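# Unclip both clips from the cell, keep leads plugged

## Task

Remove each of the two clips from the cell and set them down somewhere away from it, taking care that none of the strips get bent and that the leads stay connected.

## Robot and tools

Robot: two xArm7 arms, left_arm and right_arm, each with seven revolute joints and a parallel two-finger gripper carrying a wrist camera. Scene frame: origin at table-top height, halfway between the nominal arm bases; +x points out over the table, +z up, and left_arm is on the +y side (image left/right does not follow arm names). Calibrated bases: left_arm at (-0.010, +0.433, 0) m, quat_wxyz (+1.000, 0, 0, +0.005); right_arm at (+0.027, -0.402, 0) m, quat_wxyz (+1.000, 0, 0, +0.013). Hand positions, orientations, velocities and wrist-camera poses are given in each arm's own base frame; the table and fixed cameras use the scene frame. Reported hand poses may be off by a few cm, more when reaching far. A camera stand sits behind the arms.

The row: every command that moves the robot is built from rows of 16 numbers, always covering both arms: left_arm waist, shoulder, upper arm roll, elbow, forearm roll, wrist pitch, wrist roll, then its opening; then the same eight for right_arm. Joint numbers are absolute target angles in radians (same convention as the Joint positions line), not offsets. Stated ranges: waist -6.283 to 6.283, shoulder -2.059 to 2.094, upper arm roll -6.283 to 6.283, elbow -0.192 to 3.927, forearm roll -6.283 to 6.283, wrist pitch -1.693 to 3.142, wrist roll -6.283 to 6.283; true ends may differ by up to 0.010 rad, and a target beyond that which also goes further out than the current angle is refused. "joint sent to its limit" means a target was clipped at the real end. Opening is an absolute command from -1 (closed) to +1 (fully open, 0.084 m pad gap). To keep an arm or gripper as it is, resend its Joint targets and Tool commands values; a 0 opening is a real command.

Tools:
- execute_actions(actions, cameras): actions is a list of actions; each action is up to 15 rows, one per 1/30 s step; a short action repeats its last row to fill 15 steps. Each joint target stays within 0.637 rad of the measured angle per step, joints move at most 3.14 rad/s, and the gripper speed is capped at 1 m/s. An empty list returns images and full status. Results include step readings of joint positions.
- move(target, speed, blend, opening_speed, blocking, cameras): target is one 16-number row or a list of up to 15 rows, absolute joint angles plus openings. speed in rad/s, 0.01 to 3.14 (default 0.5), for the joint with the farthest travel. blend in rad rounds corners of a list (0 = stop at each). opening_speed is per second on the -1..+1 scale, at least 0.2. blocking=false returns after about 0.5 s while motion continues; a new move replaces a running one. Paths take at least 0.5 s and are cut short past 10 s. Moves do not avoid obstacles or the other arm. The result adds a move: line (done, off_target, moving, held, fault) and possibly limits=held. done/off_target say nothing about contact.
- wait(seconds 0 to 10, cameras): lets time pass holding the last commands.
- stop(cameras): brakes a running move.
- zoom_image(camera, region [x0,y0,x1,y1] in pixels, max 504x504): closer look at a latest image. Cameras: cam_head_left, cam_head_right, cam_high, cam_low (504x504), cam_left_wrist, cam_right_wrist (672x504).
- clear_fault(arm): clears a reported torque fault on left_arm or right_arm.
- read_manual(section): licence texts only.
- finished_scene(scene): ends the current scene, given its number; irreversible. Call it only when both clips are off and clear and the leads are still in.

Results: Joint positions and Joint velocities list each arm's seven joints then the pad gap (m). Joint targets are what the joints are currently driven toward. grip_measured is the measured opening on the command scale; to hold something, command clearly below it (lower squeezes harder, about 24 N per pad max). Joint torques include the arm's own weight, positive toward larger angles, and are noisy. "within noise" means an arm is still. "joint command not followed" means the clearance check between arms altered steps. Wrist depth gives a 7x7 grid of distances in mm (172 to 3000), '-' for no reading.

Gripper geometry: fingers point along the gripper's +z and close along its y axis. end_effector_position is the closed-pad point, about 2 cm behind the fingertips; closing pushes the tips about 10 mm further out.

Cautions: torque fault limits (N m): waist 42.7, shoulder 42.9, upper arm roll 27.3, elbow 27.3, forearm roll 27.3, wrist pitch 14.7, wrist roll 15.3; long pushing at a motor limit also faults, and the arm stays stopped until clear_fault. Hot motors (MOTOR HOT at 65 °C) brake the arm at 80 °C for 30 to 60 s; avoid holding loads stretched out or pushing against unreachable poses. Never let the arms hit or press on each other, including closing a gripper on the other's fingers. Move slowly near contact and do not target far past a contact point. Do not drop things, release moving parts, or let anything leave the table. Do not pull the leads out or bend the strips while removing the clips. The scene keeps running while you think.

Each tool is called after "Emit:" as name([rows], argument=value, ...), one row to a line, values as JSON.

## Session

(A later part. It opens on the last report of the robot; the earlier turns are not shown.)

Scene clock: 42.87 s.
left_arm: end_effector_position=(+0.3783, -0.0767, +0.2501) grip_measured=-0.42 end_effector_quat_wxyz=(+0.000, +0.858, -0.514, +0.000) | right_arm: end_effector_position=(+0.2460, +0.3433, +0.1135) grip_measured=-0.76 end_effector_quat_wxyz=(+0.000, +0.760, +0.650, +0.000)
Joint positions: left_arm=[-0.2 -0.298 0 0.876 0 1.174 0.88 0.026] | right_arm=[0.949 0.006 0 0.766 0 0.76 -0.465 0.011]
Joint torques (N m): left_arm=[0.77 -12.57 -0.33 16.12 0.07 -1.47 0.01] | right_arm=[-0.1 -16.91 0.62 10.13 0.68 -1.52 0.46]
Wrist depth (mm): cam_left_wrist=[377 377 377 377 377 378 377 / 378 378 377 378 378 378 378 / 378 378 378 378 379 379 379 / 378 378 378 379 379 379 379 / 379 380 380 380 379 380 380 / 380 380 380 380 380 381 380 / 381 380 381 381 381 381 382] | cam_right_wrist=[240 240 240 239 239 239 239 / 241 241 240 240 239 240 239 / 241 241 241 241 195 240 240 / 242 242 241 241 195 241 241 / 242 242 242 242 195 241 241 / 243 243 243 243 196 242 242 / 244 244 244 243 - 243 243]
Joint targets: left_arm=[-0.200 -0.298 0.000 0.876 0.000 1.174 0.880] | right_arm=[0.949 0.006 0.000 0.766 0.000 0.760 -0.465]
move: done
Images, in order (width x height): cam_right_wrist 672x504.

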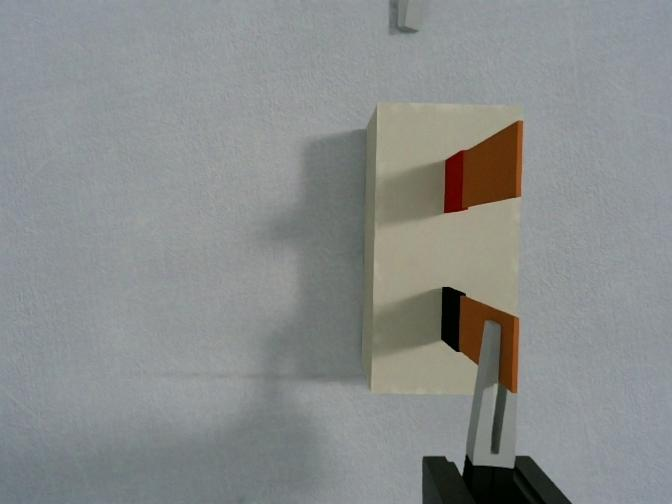

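Emit:
move(target=[-0.20,-0.298,0,0.876,0,1.174,0.88,-0.4,0.9490,0.0056,0,0.7661,0,0.7605,-0.4649,-0.5], opening_speed=0.3, cameras=["cam_right_wrist","cam_head_left"])

Emit:
zoom_image(camera="cam_right_wrist", region=[400, 254, 600, 504])

Scene clock: 44.40 s.
left_arm: end_effector_position=(+0.3783, -0.0767, +0.2501) grip_measured=-0.42 end_effector_quat_wxyz=(+0.000, +0.858, -0.514, +0.000) | right_arm: end_effector_position=(+0.2460, +0.3433, +0.1135) grip_measured=-0.52 end_effector_quat_wxyz=(+0.000, +0.760, +0.650, +0.000)
Joint positions: left_arm=[-0.2 -0.298 0 0.876 0 1.174 0.88 0.026] | right_arm=[0.949 0.006 0 0.766 0 0.76 -0.465 0.021]
Joint torques (N m): left_arm=[0.75 -12.75 -0.39 16.19 0.09 -1.5 0] | right_arm=[-0.21 -16.09 0.37 9.96 0.43 -1.32 0.62]
Wrist depth (mm): cam_left_wrist=[376 377 377 377 377 377 378 / 378 378 377 378 378 378 378 / 378 378 378 379 378 378 378 / 379 378 379 379 380 379 379 / 379 379 380 380 380 380 379 / 380 380 380 380 380 380 381 / 380 380 380 380 381 381 381] | cam_right_wrist=[240 240 240 239 239 239 239 / 240 241 240 240 239 240 239 / 241 241 241 241 196 240 240 / 242 242 241 241 196 241 241 / 242 242 242 242 196 241 242 / 243 243 243 243 243 242 242 / 244 244 243 - 243 243 243]
Joint targets: left_arm=[-0.200 -0.298 0.000 0.876 0.000 1.174 0.880] | right_arm=[0.949 0.006 0.000 0.766 0.000 0.760 -0.465]
move: done
Images, in order (width x height): cam_head_left 504x504, cam_right_wrist 672x504.

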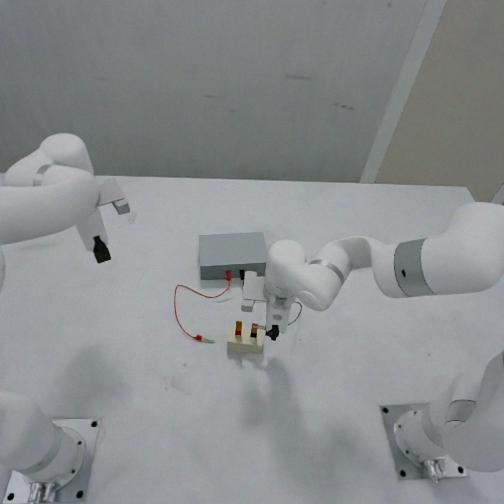

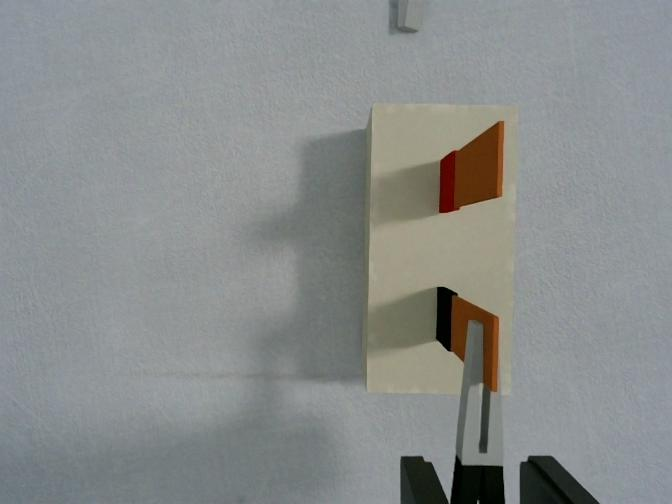

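Scaled by 2.016.

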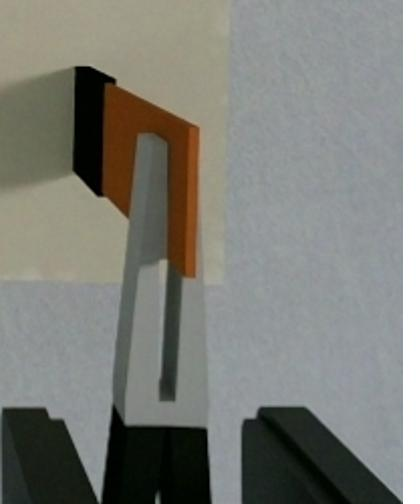

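Emit:
move([
  [-0.20,-0.298,0,0.876,0,1.174,0.88,-0.4,0.9538,0.0026,0,0.7625,0,0.7599,-0.4601,-0.5],
  [-0.20,-0.298,0,0.876,0,1.174,0.88,-0.4,0.9538,0.0026,0,0.7625,0,0.7599,-0.4601,-0.69],
], speed=0.1, opening_speed=0.2, cameras=["cam_right_wrist"])

Emit:
zoom_image(camera="cam_right_wrist", region=[400, 254, 600, 504])

Scene clock: 46.73 s.
left_arm: end_effector_position=(+0.3783, -0.0767, +0.2501) grip_measured=-0.42 end_effector_quat_wxyz=(+0.000, +0.858, -0.514, +0.000) | right_arm: end_effector_position=(+0.2438, +0.3437, +0.1135) grip_measured=-0.71 end_effector_quat_wxyz=(+0.000, +0.760, +0.650, +0.000)
Joint positions: left_arm=[-0.2 -0.298 0 0.876 0 1.174 0.88 0.026] | right_arm=[0.954 0.003 0 0.762 0 0.76 -0.46 0.013]
Joint torques (N m): left_arm=[0.68 -12.55 -0.25 16.24 0.15 -1.57 -0.01] | right_arm=[0.61 -17.61 -0.19 10.22 0.38 -1.58 0.42]
Wrist depth (mm): cam_left_wrist=[377 377 377 378 377 377 378 / 378 378 377 378 378 378 378 / 378 378 378 379 379 378 379 / 378 379 379 379 379 379 379 / 379 380 380 380 379 380 380 / 380 379 380 380 380 381 381 / 380 380 381 381 381 381 381] | cam_right_wrist=[240 240 240 239 239 239 239 / 241 240 240 240 239 239 239 / 241 241 241 241 196 240 240 / 242 242 241 241 196 241 240 / 243 242 242 242 196 241 241 / 243 243 243 242 243 242 242 / 244 244 244 - - 242 243]
Joint targets: left_arm=[-0.200 -0.298 0.000 0.876 0.000 1.174 0.880] | right_arm=[0.954 0.003 0.000 0.762 0.000 0.760 -0.460]
move: done
Images, in order (width x height): cam_right_wrist 672x504.

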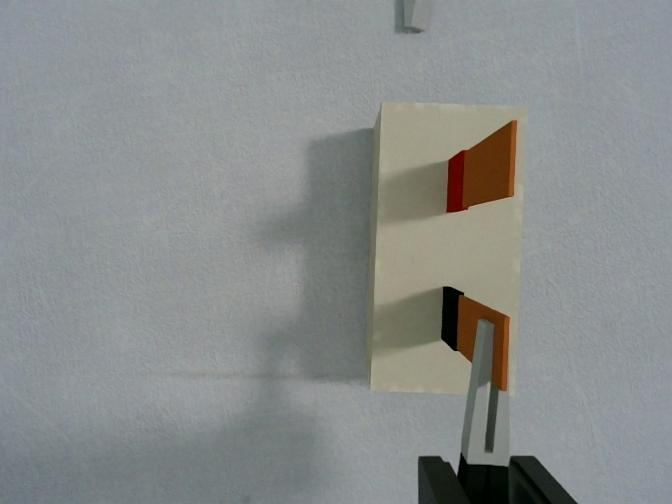

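Scaled by 2.016.

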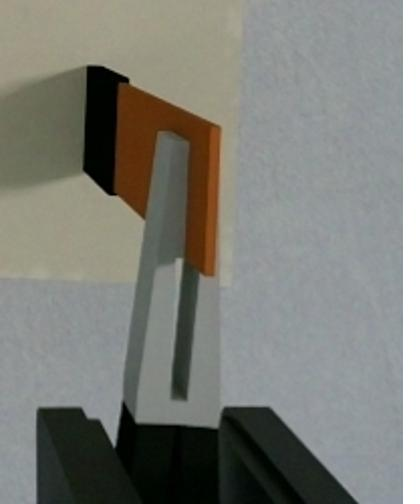

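Emit:
move(target=[-0.20,-0.298,0,0.876,0,1.174,0.88,-0.4,0.9538,0.0026,0,0.7625,0,0.7599,-0.4601,-0.75], opening_speed=0.2, cameras=["cam_right_wrist"])

Emit:
zoom_image(camera="cam_right_wrist", region=[400, 254, 600, 504])

Scene clock: 49.20 s.
left_arm: end_effector_position=(+0.3783, -0.0767, +0.2501) grip_measured=-0.42 end_effector_quat_wxyz=(+0.000, +0.858, -0.514, +0.000) | right_arm: end_effector_position=(+0.2438, +0.3437, +0.1135) grip_measured=-0.77 end_effector_quat_wxyz=(+0.000, +0.760, +0.650, +0.000)
Joint positions: left_arm=[-0.2 -0.298 0 0.876 0 1.174 0.88 0.026] | right_arm=[0.954 0.003 0 0.763 0 0.76 -0.46 0.01]
Joint torques (N m): left_arm=[0.76 -12.7 -0.36 16.2 0.15 -1.51 0.03] | right_arm=[-0.91 -17.01 -0.4 10.08 0.38 -1.46 0.46]
Wrist depth (mm): cam_left_wrist=[377 377 377 377 377 377 378 / 378 377 378 378 378 378 379 / 378 378 378 378 379 378 379 / 379 378 379 379 379 379 380 / 379 380 380 380 380 380 380 / 380 380 380 380 380 381 381 / 380 380 380 381 381 381 381] | cam_right_wrist=[240 240 239 239 239 239 239 / 241 240 240 240 239 239 240 / 242 241 241 241 195 240 240 / 242 242 241 242 195 241 240 / 242 243 242 242 196 241 241 / 243 243 243 243 242 242 242 / 243 244 243 243 - 243 242]
Joint targets: left_arm=[-0.200 -0.298 0.000 0.876 0.000 1.174 0.880] | right_arm=[0.954 0.003 0.000 0.762 0.000 0.760 -0.460]
move: done
Images, in order (width x height): cam_right_wrist 672x504.

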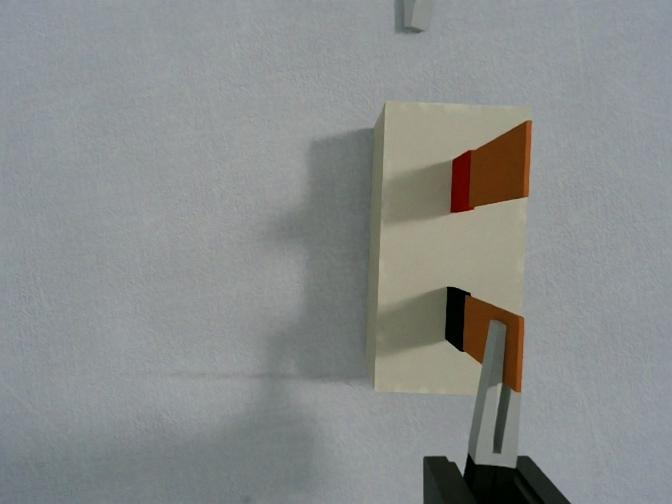

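Scaled by 2.016.

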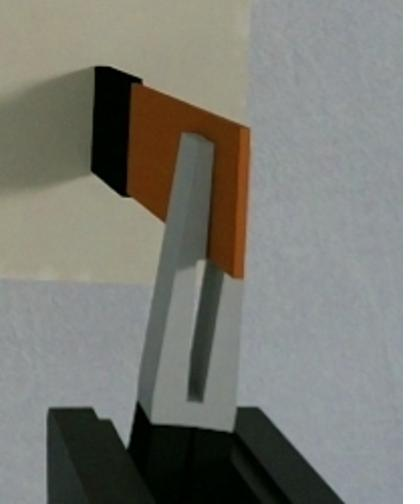

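Emit:
move(target=[-0.20,-0.298,0,0.876,0,1.174,0.88,-0.4,0.9538,0.0026,0,0.7625,0,0.7599,-0.4601,-0.80], opening_speed=0.3, cameras=["cam_right_wrist"])

Emit:
zoom_image(camera="cam_right_wrist", region=[400, 254, 600, 504])

Scene clock: 50.63 s.
left_arm: end_effector_position=(+0.3783, -0.0767, +0.2501) grip_measured=-0.42 end_effector_quat_wxyz=(+0.000, +0.858, -0.514, +0.000) | right_arm: end_effector_position=(+0.2438, +0.3437, +0.1135) grip_measured=-0.81 end_effector_quat_wxyz=(+0.000, +0.760, +0.650, +0.000)
Joint positions: left_arm=[-0.2 -0.298 0 0.876 0 1.174 0.88 0.026] | right_arm=[0.954 0.003 0 0.762 0 0.76 -0.46 0.008]
Joint torques (N m): left_arm=[0.7 -12.51 -0.26 16.12 0.18 -1.6 -0.02] | right_arm=[-0.55 -16.98 -0.5 10.46 0.3 -1.55 0.48]
Wrist depth (mm): cam_left_wrist=[377 377 378 378 378 377 378 / 378 377 378 378 378 378 378 / 378 378 378 379 378 379 379 / 379 378 379 379 379 379 379 / 379 379 379 380 380 380 380 / 379 380 380 380 380 380 381 / 381 381 380 381 380 381 380] | cam_right_wrist=[240 240 240 239 239 239 239 / 241 240 240 240 239 240 239 / 241 241 241 241 196 240 240 / 242 242 242 241 196 241 241 / 243 243 242 242 196 241 241 / 244 243 243 242 243 242 242 / 244 244 244 243 - 243 242]
Joint targets: left_arm=[-0.200 -0.298 0.000 0.876 0.000 1.174 0.880] | right_arm=[0.954 0.003 0.000 0.762 0.000 0.760 -0.460]
move: done
Images, in order (width x height): cam_right_wrist 672x504.

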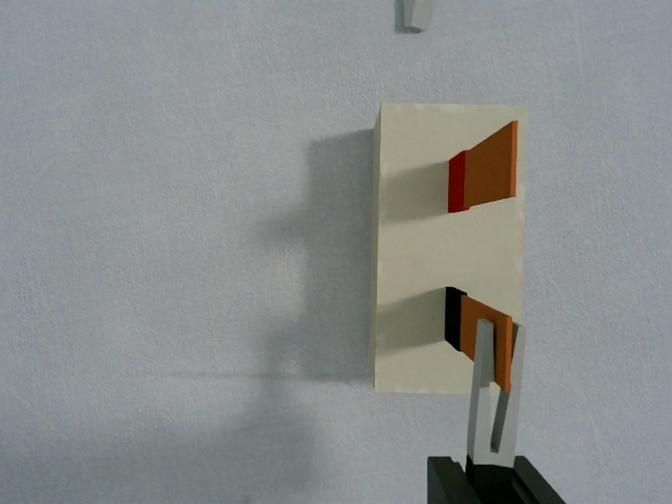

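Scaled by 2.016.

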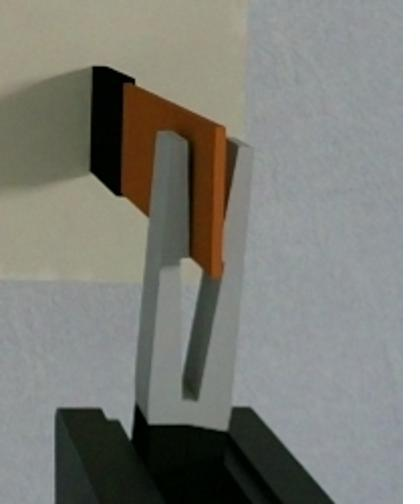

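Emit:
move(target=[-0.20,-0.298,0,0.876,0,1.174,0.88,-0.4,0.9538,0.0026,0,0.7625,0,0.7599,-0.4601,-0.95], opening_speed=0.2, cameras=["cam_right_wrist"])

Emit:
zoom_image(camera="cam_right_wrist", region=[400, 254, 600, 504])

Scene clock: 51.83 s.
left_arm: end_effector_position=(+0.3783, -0.0767, +0.2501) grip_measured=-0.42 end_effector_quat_wxyz=(+0.000, +0.858, -0.514, +0.000) | right_arm: end_effector_position=(+0.2438, +0.3437, +0.1135) grip_measured=-0.83 end_effector_quat_wxyz=(+0.000, +0.760, +0.650, +0.000)
Joint positions: left_arm=[-0.2 -0.298 0 0.876 0 1.174 0.88 0.026] | right_arm=[0.954 0.003 0 0.763 0 0.76 -0.46 0.007]
Joint torques (N m): left_arm=[0.71 -12.68 -0.26 16.24 0.16 -1.52 -0.02] | right_arm=[-0.57 -16.39 -0.61 10.38 0.73 -1.64 0.42]
Wrist depth (mm): cam_left_wrist=[377 377 377 377 378 378 378 / 377 378 377 379 378 378 379 / 378 378 378 378 379 378 379 / 378 379 379 380 379 379 379 / 378 380 379 380 380 380 380 / 380 379 380 380 381 380 381 / 381 381 381 381 380 381 381] | cam_right_wrist=[240 240 239 239 239 240 239 / 241 240 240 240 239 239 240 / 242 241 241 240 196 240 240 / 242 242 242 241 196 241 240 / 243 243 242 242 196 241 241 / 243 243 243 243 243 242 242 / 244 244 244 243 - 243 242]
Joint targets: left_arm=[-0.200 -0.298 0.000 0.876 0.000 1.174 0.880] | right_arm=[0.954 0.003 0.000 0.762 0.000 0.760 -0.460]
move: done
Images, in order (width x height): cam_right_wrist 672x504.

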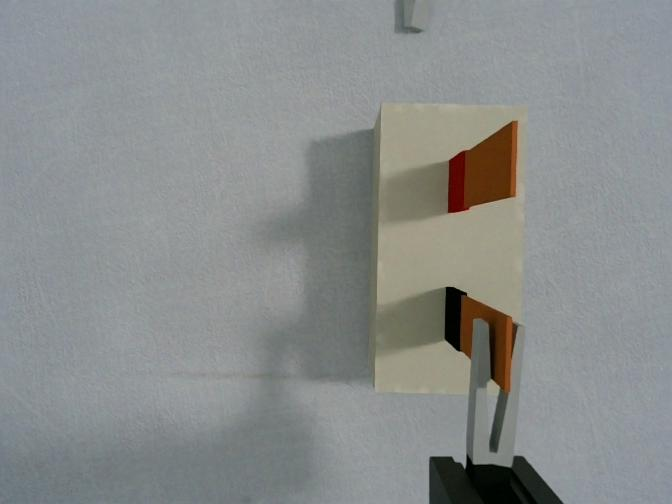

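Scaled by 2.016.

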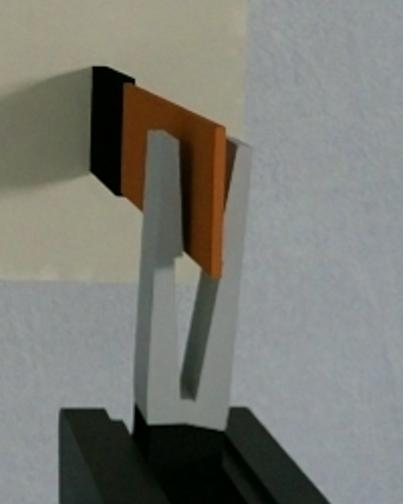

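Emit:
move([
  [-0.20,-0.298,0,0.876,0,1.174,0.88,-0.4,0.9408,-0.0302,0,0.7243,0,0.7545,-0.4731,-0.95],
  [-0.20,-0.298,0,0.876,0,1.174,0.88,-0.4,0.9259,-0.0661,0,0.6837,0,0.7498,-0.4880,-0.95],
  [-0.20,-0.298,0,0.876,0,1.174,0.88,-0.4,0.9013,-0.1220,0,0.6229,0,0.7449,-0.5126,-0.95],
], speed=0.07, blend=0.002, cameras=["cam_right_wrist"])

Emit:
move([
  [-0.20,-0.298,0,0.876,0,1.174,0.88,-0.4,0.8701,-0.0586,0,0.5132,0,0.5718,-0.5438,-0.95],
  [-0.20,-0.298,0,0.876,0,1.174,0.88,-0.4,0.8701,0.0729,0,0.4987,0,0.4258,-0.5438,-0.95],
], speed=0.12, blend=0.02, cameras=["cam_right_wrist","cam_high"])

Emit:
move([
  [-0.20,-0.298,0,0.876,0,1.174,0.88,-0.4,0.8701,0.0729,0,0.4987,0,0.4258,-0.5438,-0.4],
  [-0.20,-0.298,0,0.876,0,1.174,0.88,-0.4,0.8701,-0.2640,0,0.6046,0,0.8686,-0.5438,-0.4],
], speed=0.2, opening_speed=0.2, cameras=["all"])

Emit:
zoom_image(camera="cam_high", region=[160, 180, 340, 330])

Emit:
zoom_image(camera="cam_low", region=[60, 150, 280, 280])

Scene clock: 55.13 s.
left_arm: end_effector_position=(+0.3783, -0.0767, +0.2501) grip_measured=-0.42 end_effector_quat_wxyz=(+0.000, +0.858, -0.514, +0.000) | right_arm: end_effector_position=(+0.2368, +0.2992, +0.1135) grip_measured=-0.83 end_effector_quat_wxyz=(+0.000, +0.760, +0.650, +0.000)
Joint positions: left_arm=[-0.2 -0.298 0 0.876 0 1.174 0.88 0.026] | right_arm=[0.901 -0.122 0 0.623 0 0.745 -0.513 0.007]
Joint torques (N m): left_arm=[0.88 -12.55 -0.32 16.25 0.21 -1.59 -0.01] | right_arm=[-0.97 -15.22 -0.27 9.42 0.46 -1.69 -0.66]
Wrist depth (mm): cam_left_wrist=[376 377 377 377 377 377 378 / 378 377 378 378 378 378 379 / 378 379 378 378 378 379 379 / 379 378 379 379 379 379 380 / 379 379 379 379 379 380 380 / 380 379 380 380 380 380 380 / 380 380 381 381 381 380 381] | cam_right_wrist=[240 240 239 240 195 239 239 / 241 240 240 240 195 240 239 / 241 241 241 241 196 240 240 / 242 242 242 242 241 241 241 / 242 243 242 242 242 241 242 / 243 243 243 243 243 242 242 / 244 244 243 243 - 243 243]
Joint targets: left_arm=[-0.200 -0.298 0.000 0.876 0.000 1.174 0.880] | right_arm=[0.901 -0.122 0.000 0.623 0.000 0.745 -0.513]
move: done
Images, in order (width x height): cam_right_wrist 672x504.

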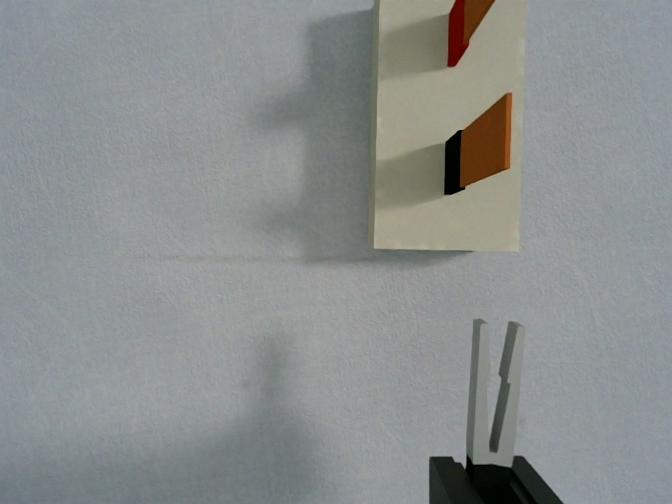

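Scene clock: 58.17 s.
left_arm: end_effector_position=(+0.3783, -0.0767, +0.2501) grip_measured=-0.42 end_effector_quat_wxyz=(+0.000, +0.858, -0.514, +0.000) | right_arm: end_effector_position=(+0.2332, +0.2765, +0.0240) grip_measured=-0.83 end_effector_quat_wxyz=(+0.000, +0.760, +0.650, +0.000)
Joint positions: left_arm=[-0.2 -0.298 0 0.876 0 1.174 0.88 0.026] | right_arm=[0.87 0.073 0 0.499 0 0.426 -0.544 0.007]
Joint torques (N m): left_arm=[0.75 -12.63 -0.26 16.34 0.19 -1.58 0.01] | right_arm=[-1.54 -13.95 -0.34 7.48 0.53 -1.71 -0.79]
Wrist depth (mm): cam_left_wrist=[377 377 378 377 377 377 378 / 377 378 378 378 378 378 378 / 378 378 378 378 379 379 379 / 378 379 379 379 379 379 379 / 379 380 379 380 379 380 380 / 379 380 380 380 380 380 381 / 380 380 380 380 381 381 381] | cam_right_wrist=[- - - - - - - / - - - - - - - / - - - - - - - / - - - - - - - / - - - - - - - / - - - - - - - / - - - - - - -]
Joint targets: left_arm=[-0.200 -0.298 0.000 0.876 0.000 1.174 0.880] | right_arm=[0.870 0.073 0.000 0.499 0.000 0.426 -0.544]
move: done
Images, in order (width x height): cam_high 504x504, cam_right_wrist 672x504.

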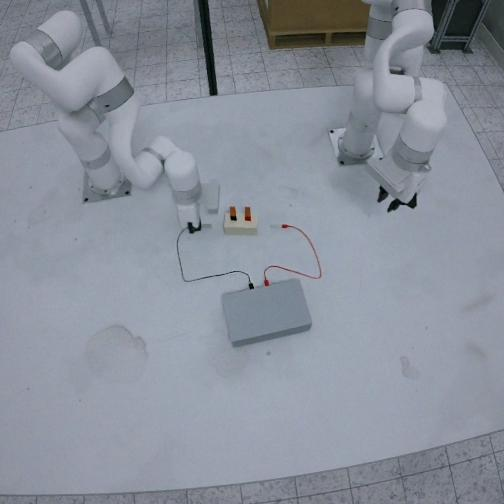

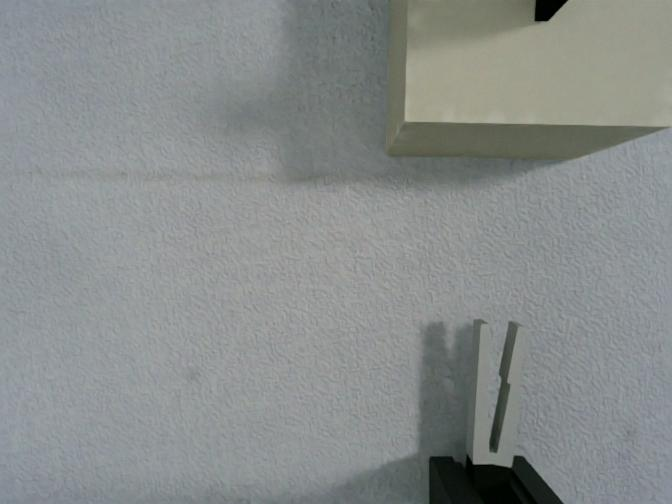

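Scene clock: 63.77 s.
left_arm: end_effector_position=(+0.3783, -0.0767, +0.2501) grip_measured=-0.42 end_effector_quat_wxyz=(+0.000, +0.858, -0.514, +0.000) | right_arm: end_effector_position=(+0.2332, +0.2765, +0.1500) grip_measured=-0.42 end_effector_quat_wxyz=(+0.000, +0.760, +0.650, +0.000)
Joint positions: left_arm=[-0.2 -0.298 0 0.876 0 1.174 0.88 0.026] | right_arm=[0.87 -0.264 0 0.605 0 0.869 -0.544 0.026]
Joint torques (N m): left_arm=[0.69 -12.51 -0.11 16.23 0.19 -1.59 0.08] | right_arm=[0.1 -12.42 0.42 11.04 0.46 -1.25 -0.61]
Wrist depth (mm): cam_left_wrist=[377 377 377 377 378 377 379 / 378 377 378 378 378 378 378 / 378 378 379 378 379 378 379 / 379 378 379 379 379 380 379 / 379 379 379 379 379 380 380 / 380 380 380 379 380 380 381 / 380 380 381 381 381 381 381] | cam_right_wrist=[276 276 276 275 231 275 275 / 277 277 276 276 231 276 275 / 278 278 277 277 259 277 277 / 279 278 278 278 278 278 277 / 280 279 278 279 278 278 278 / 280 280 280 280 279 279 279 / 281 280 280 281 280 279 279]
Joint targets: left_arm=[-0.200 -0.298 0.000 0.876 0.000 1.174 0.880] | right_arm=[0.870 -0.264 0.000 0.605 0.000 0.869 -0.544]
move: done

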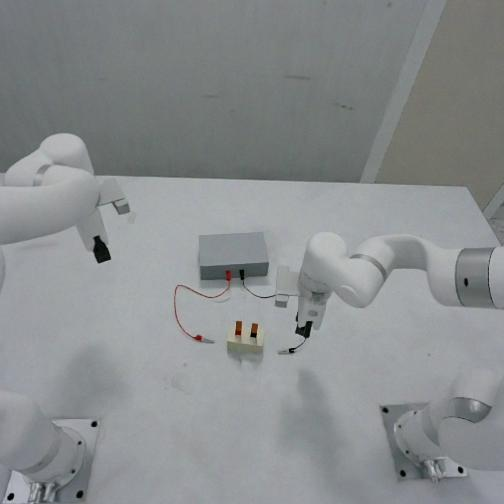

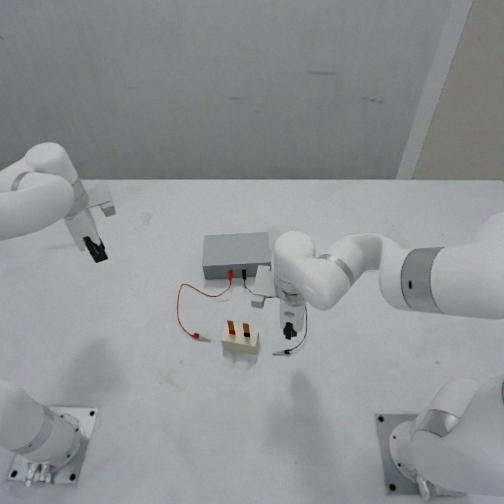

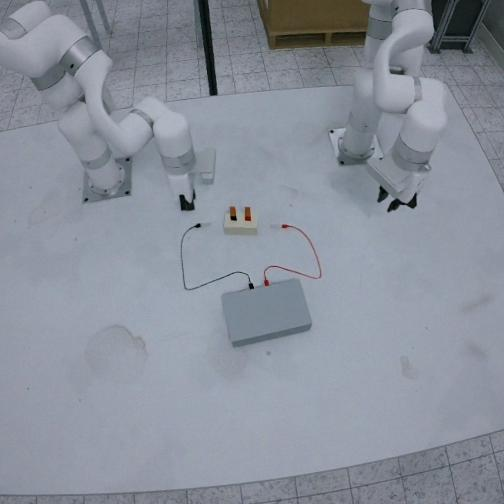

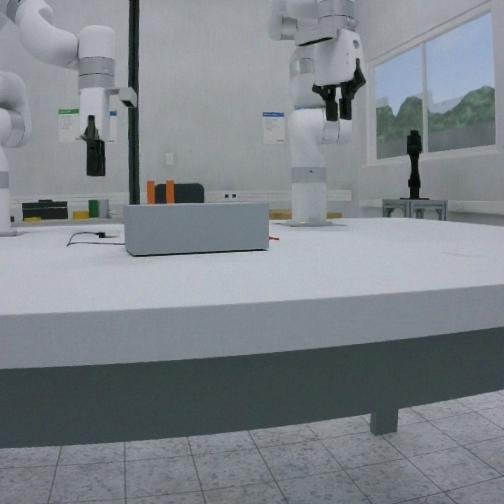

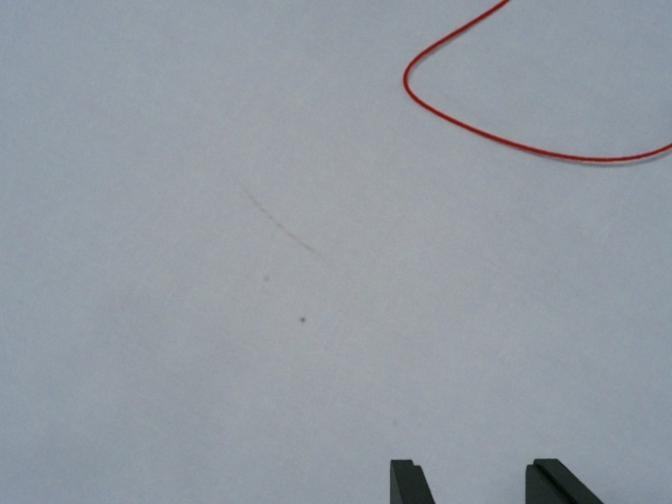

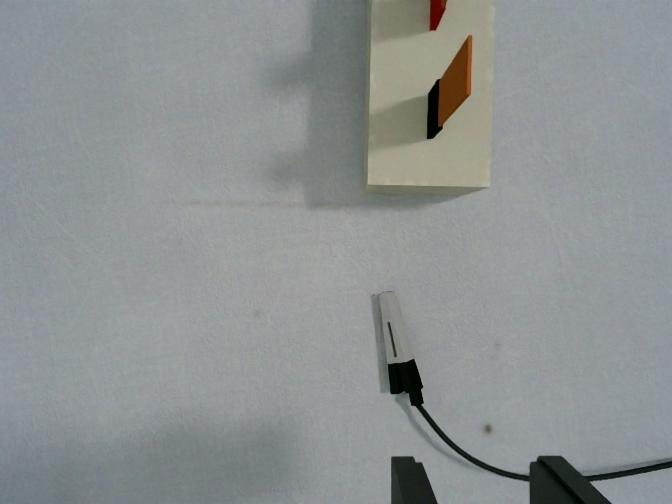

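Scaled by 2.800.

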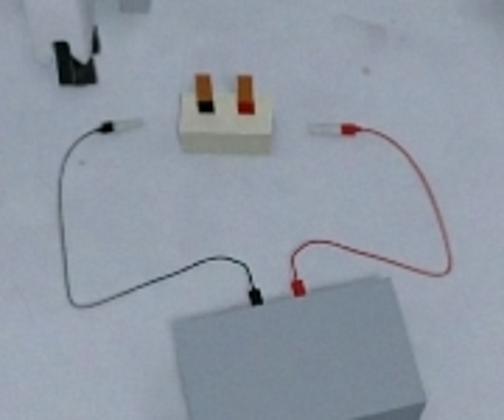

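Scaled by 2.291.

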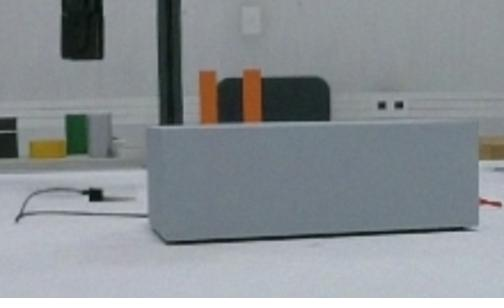

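Strips are straight, the clips are clear of the cell, and the leads are still plugged in.

Emit:
finished_scene(scene=2)

The scene is finished: the task was done.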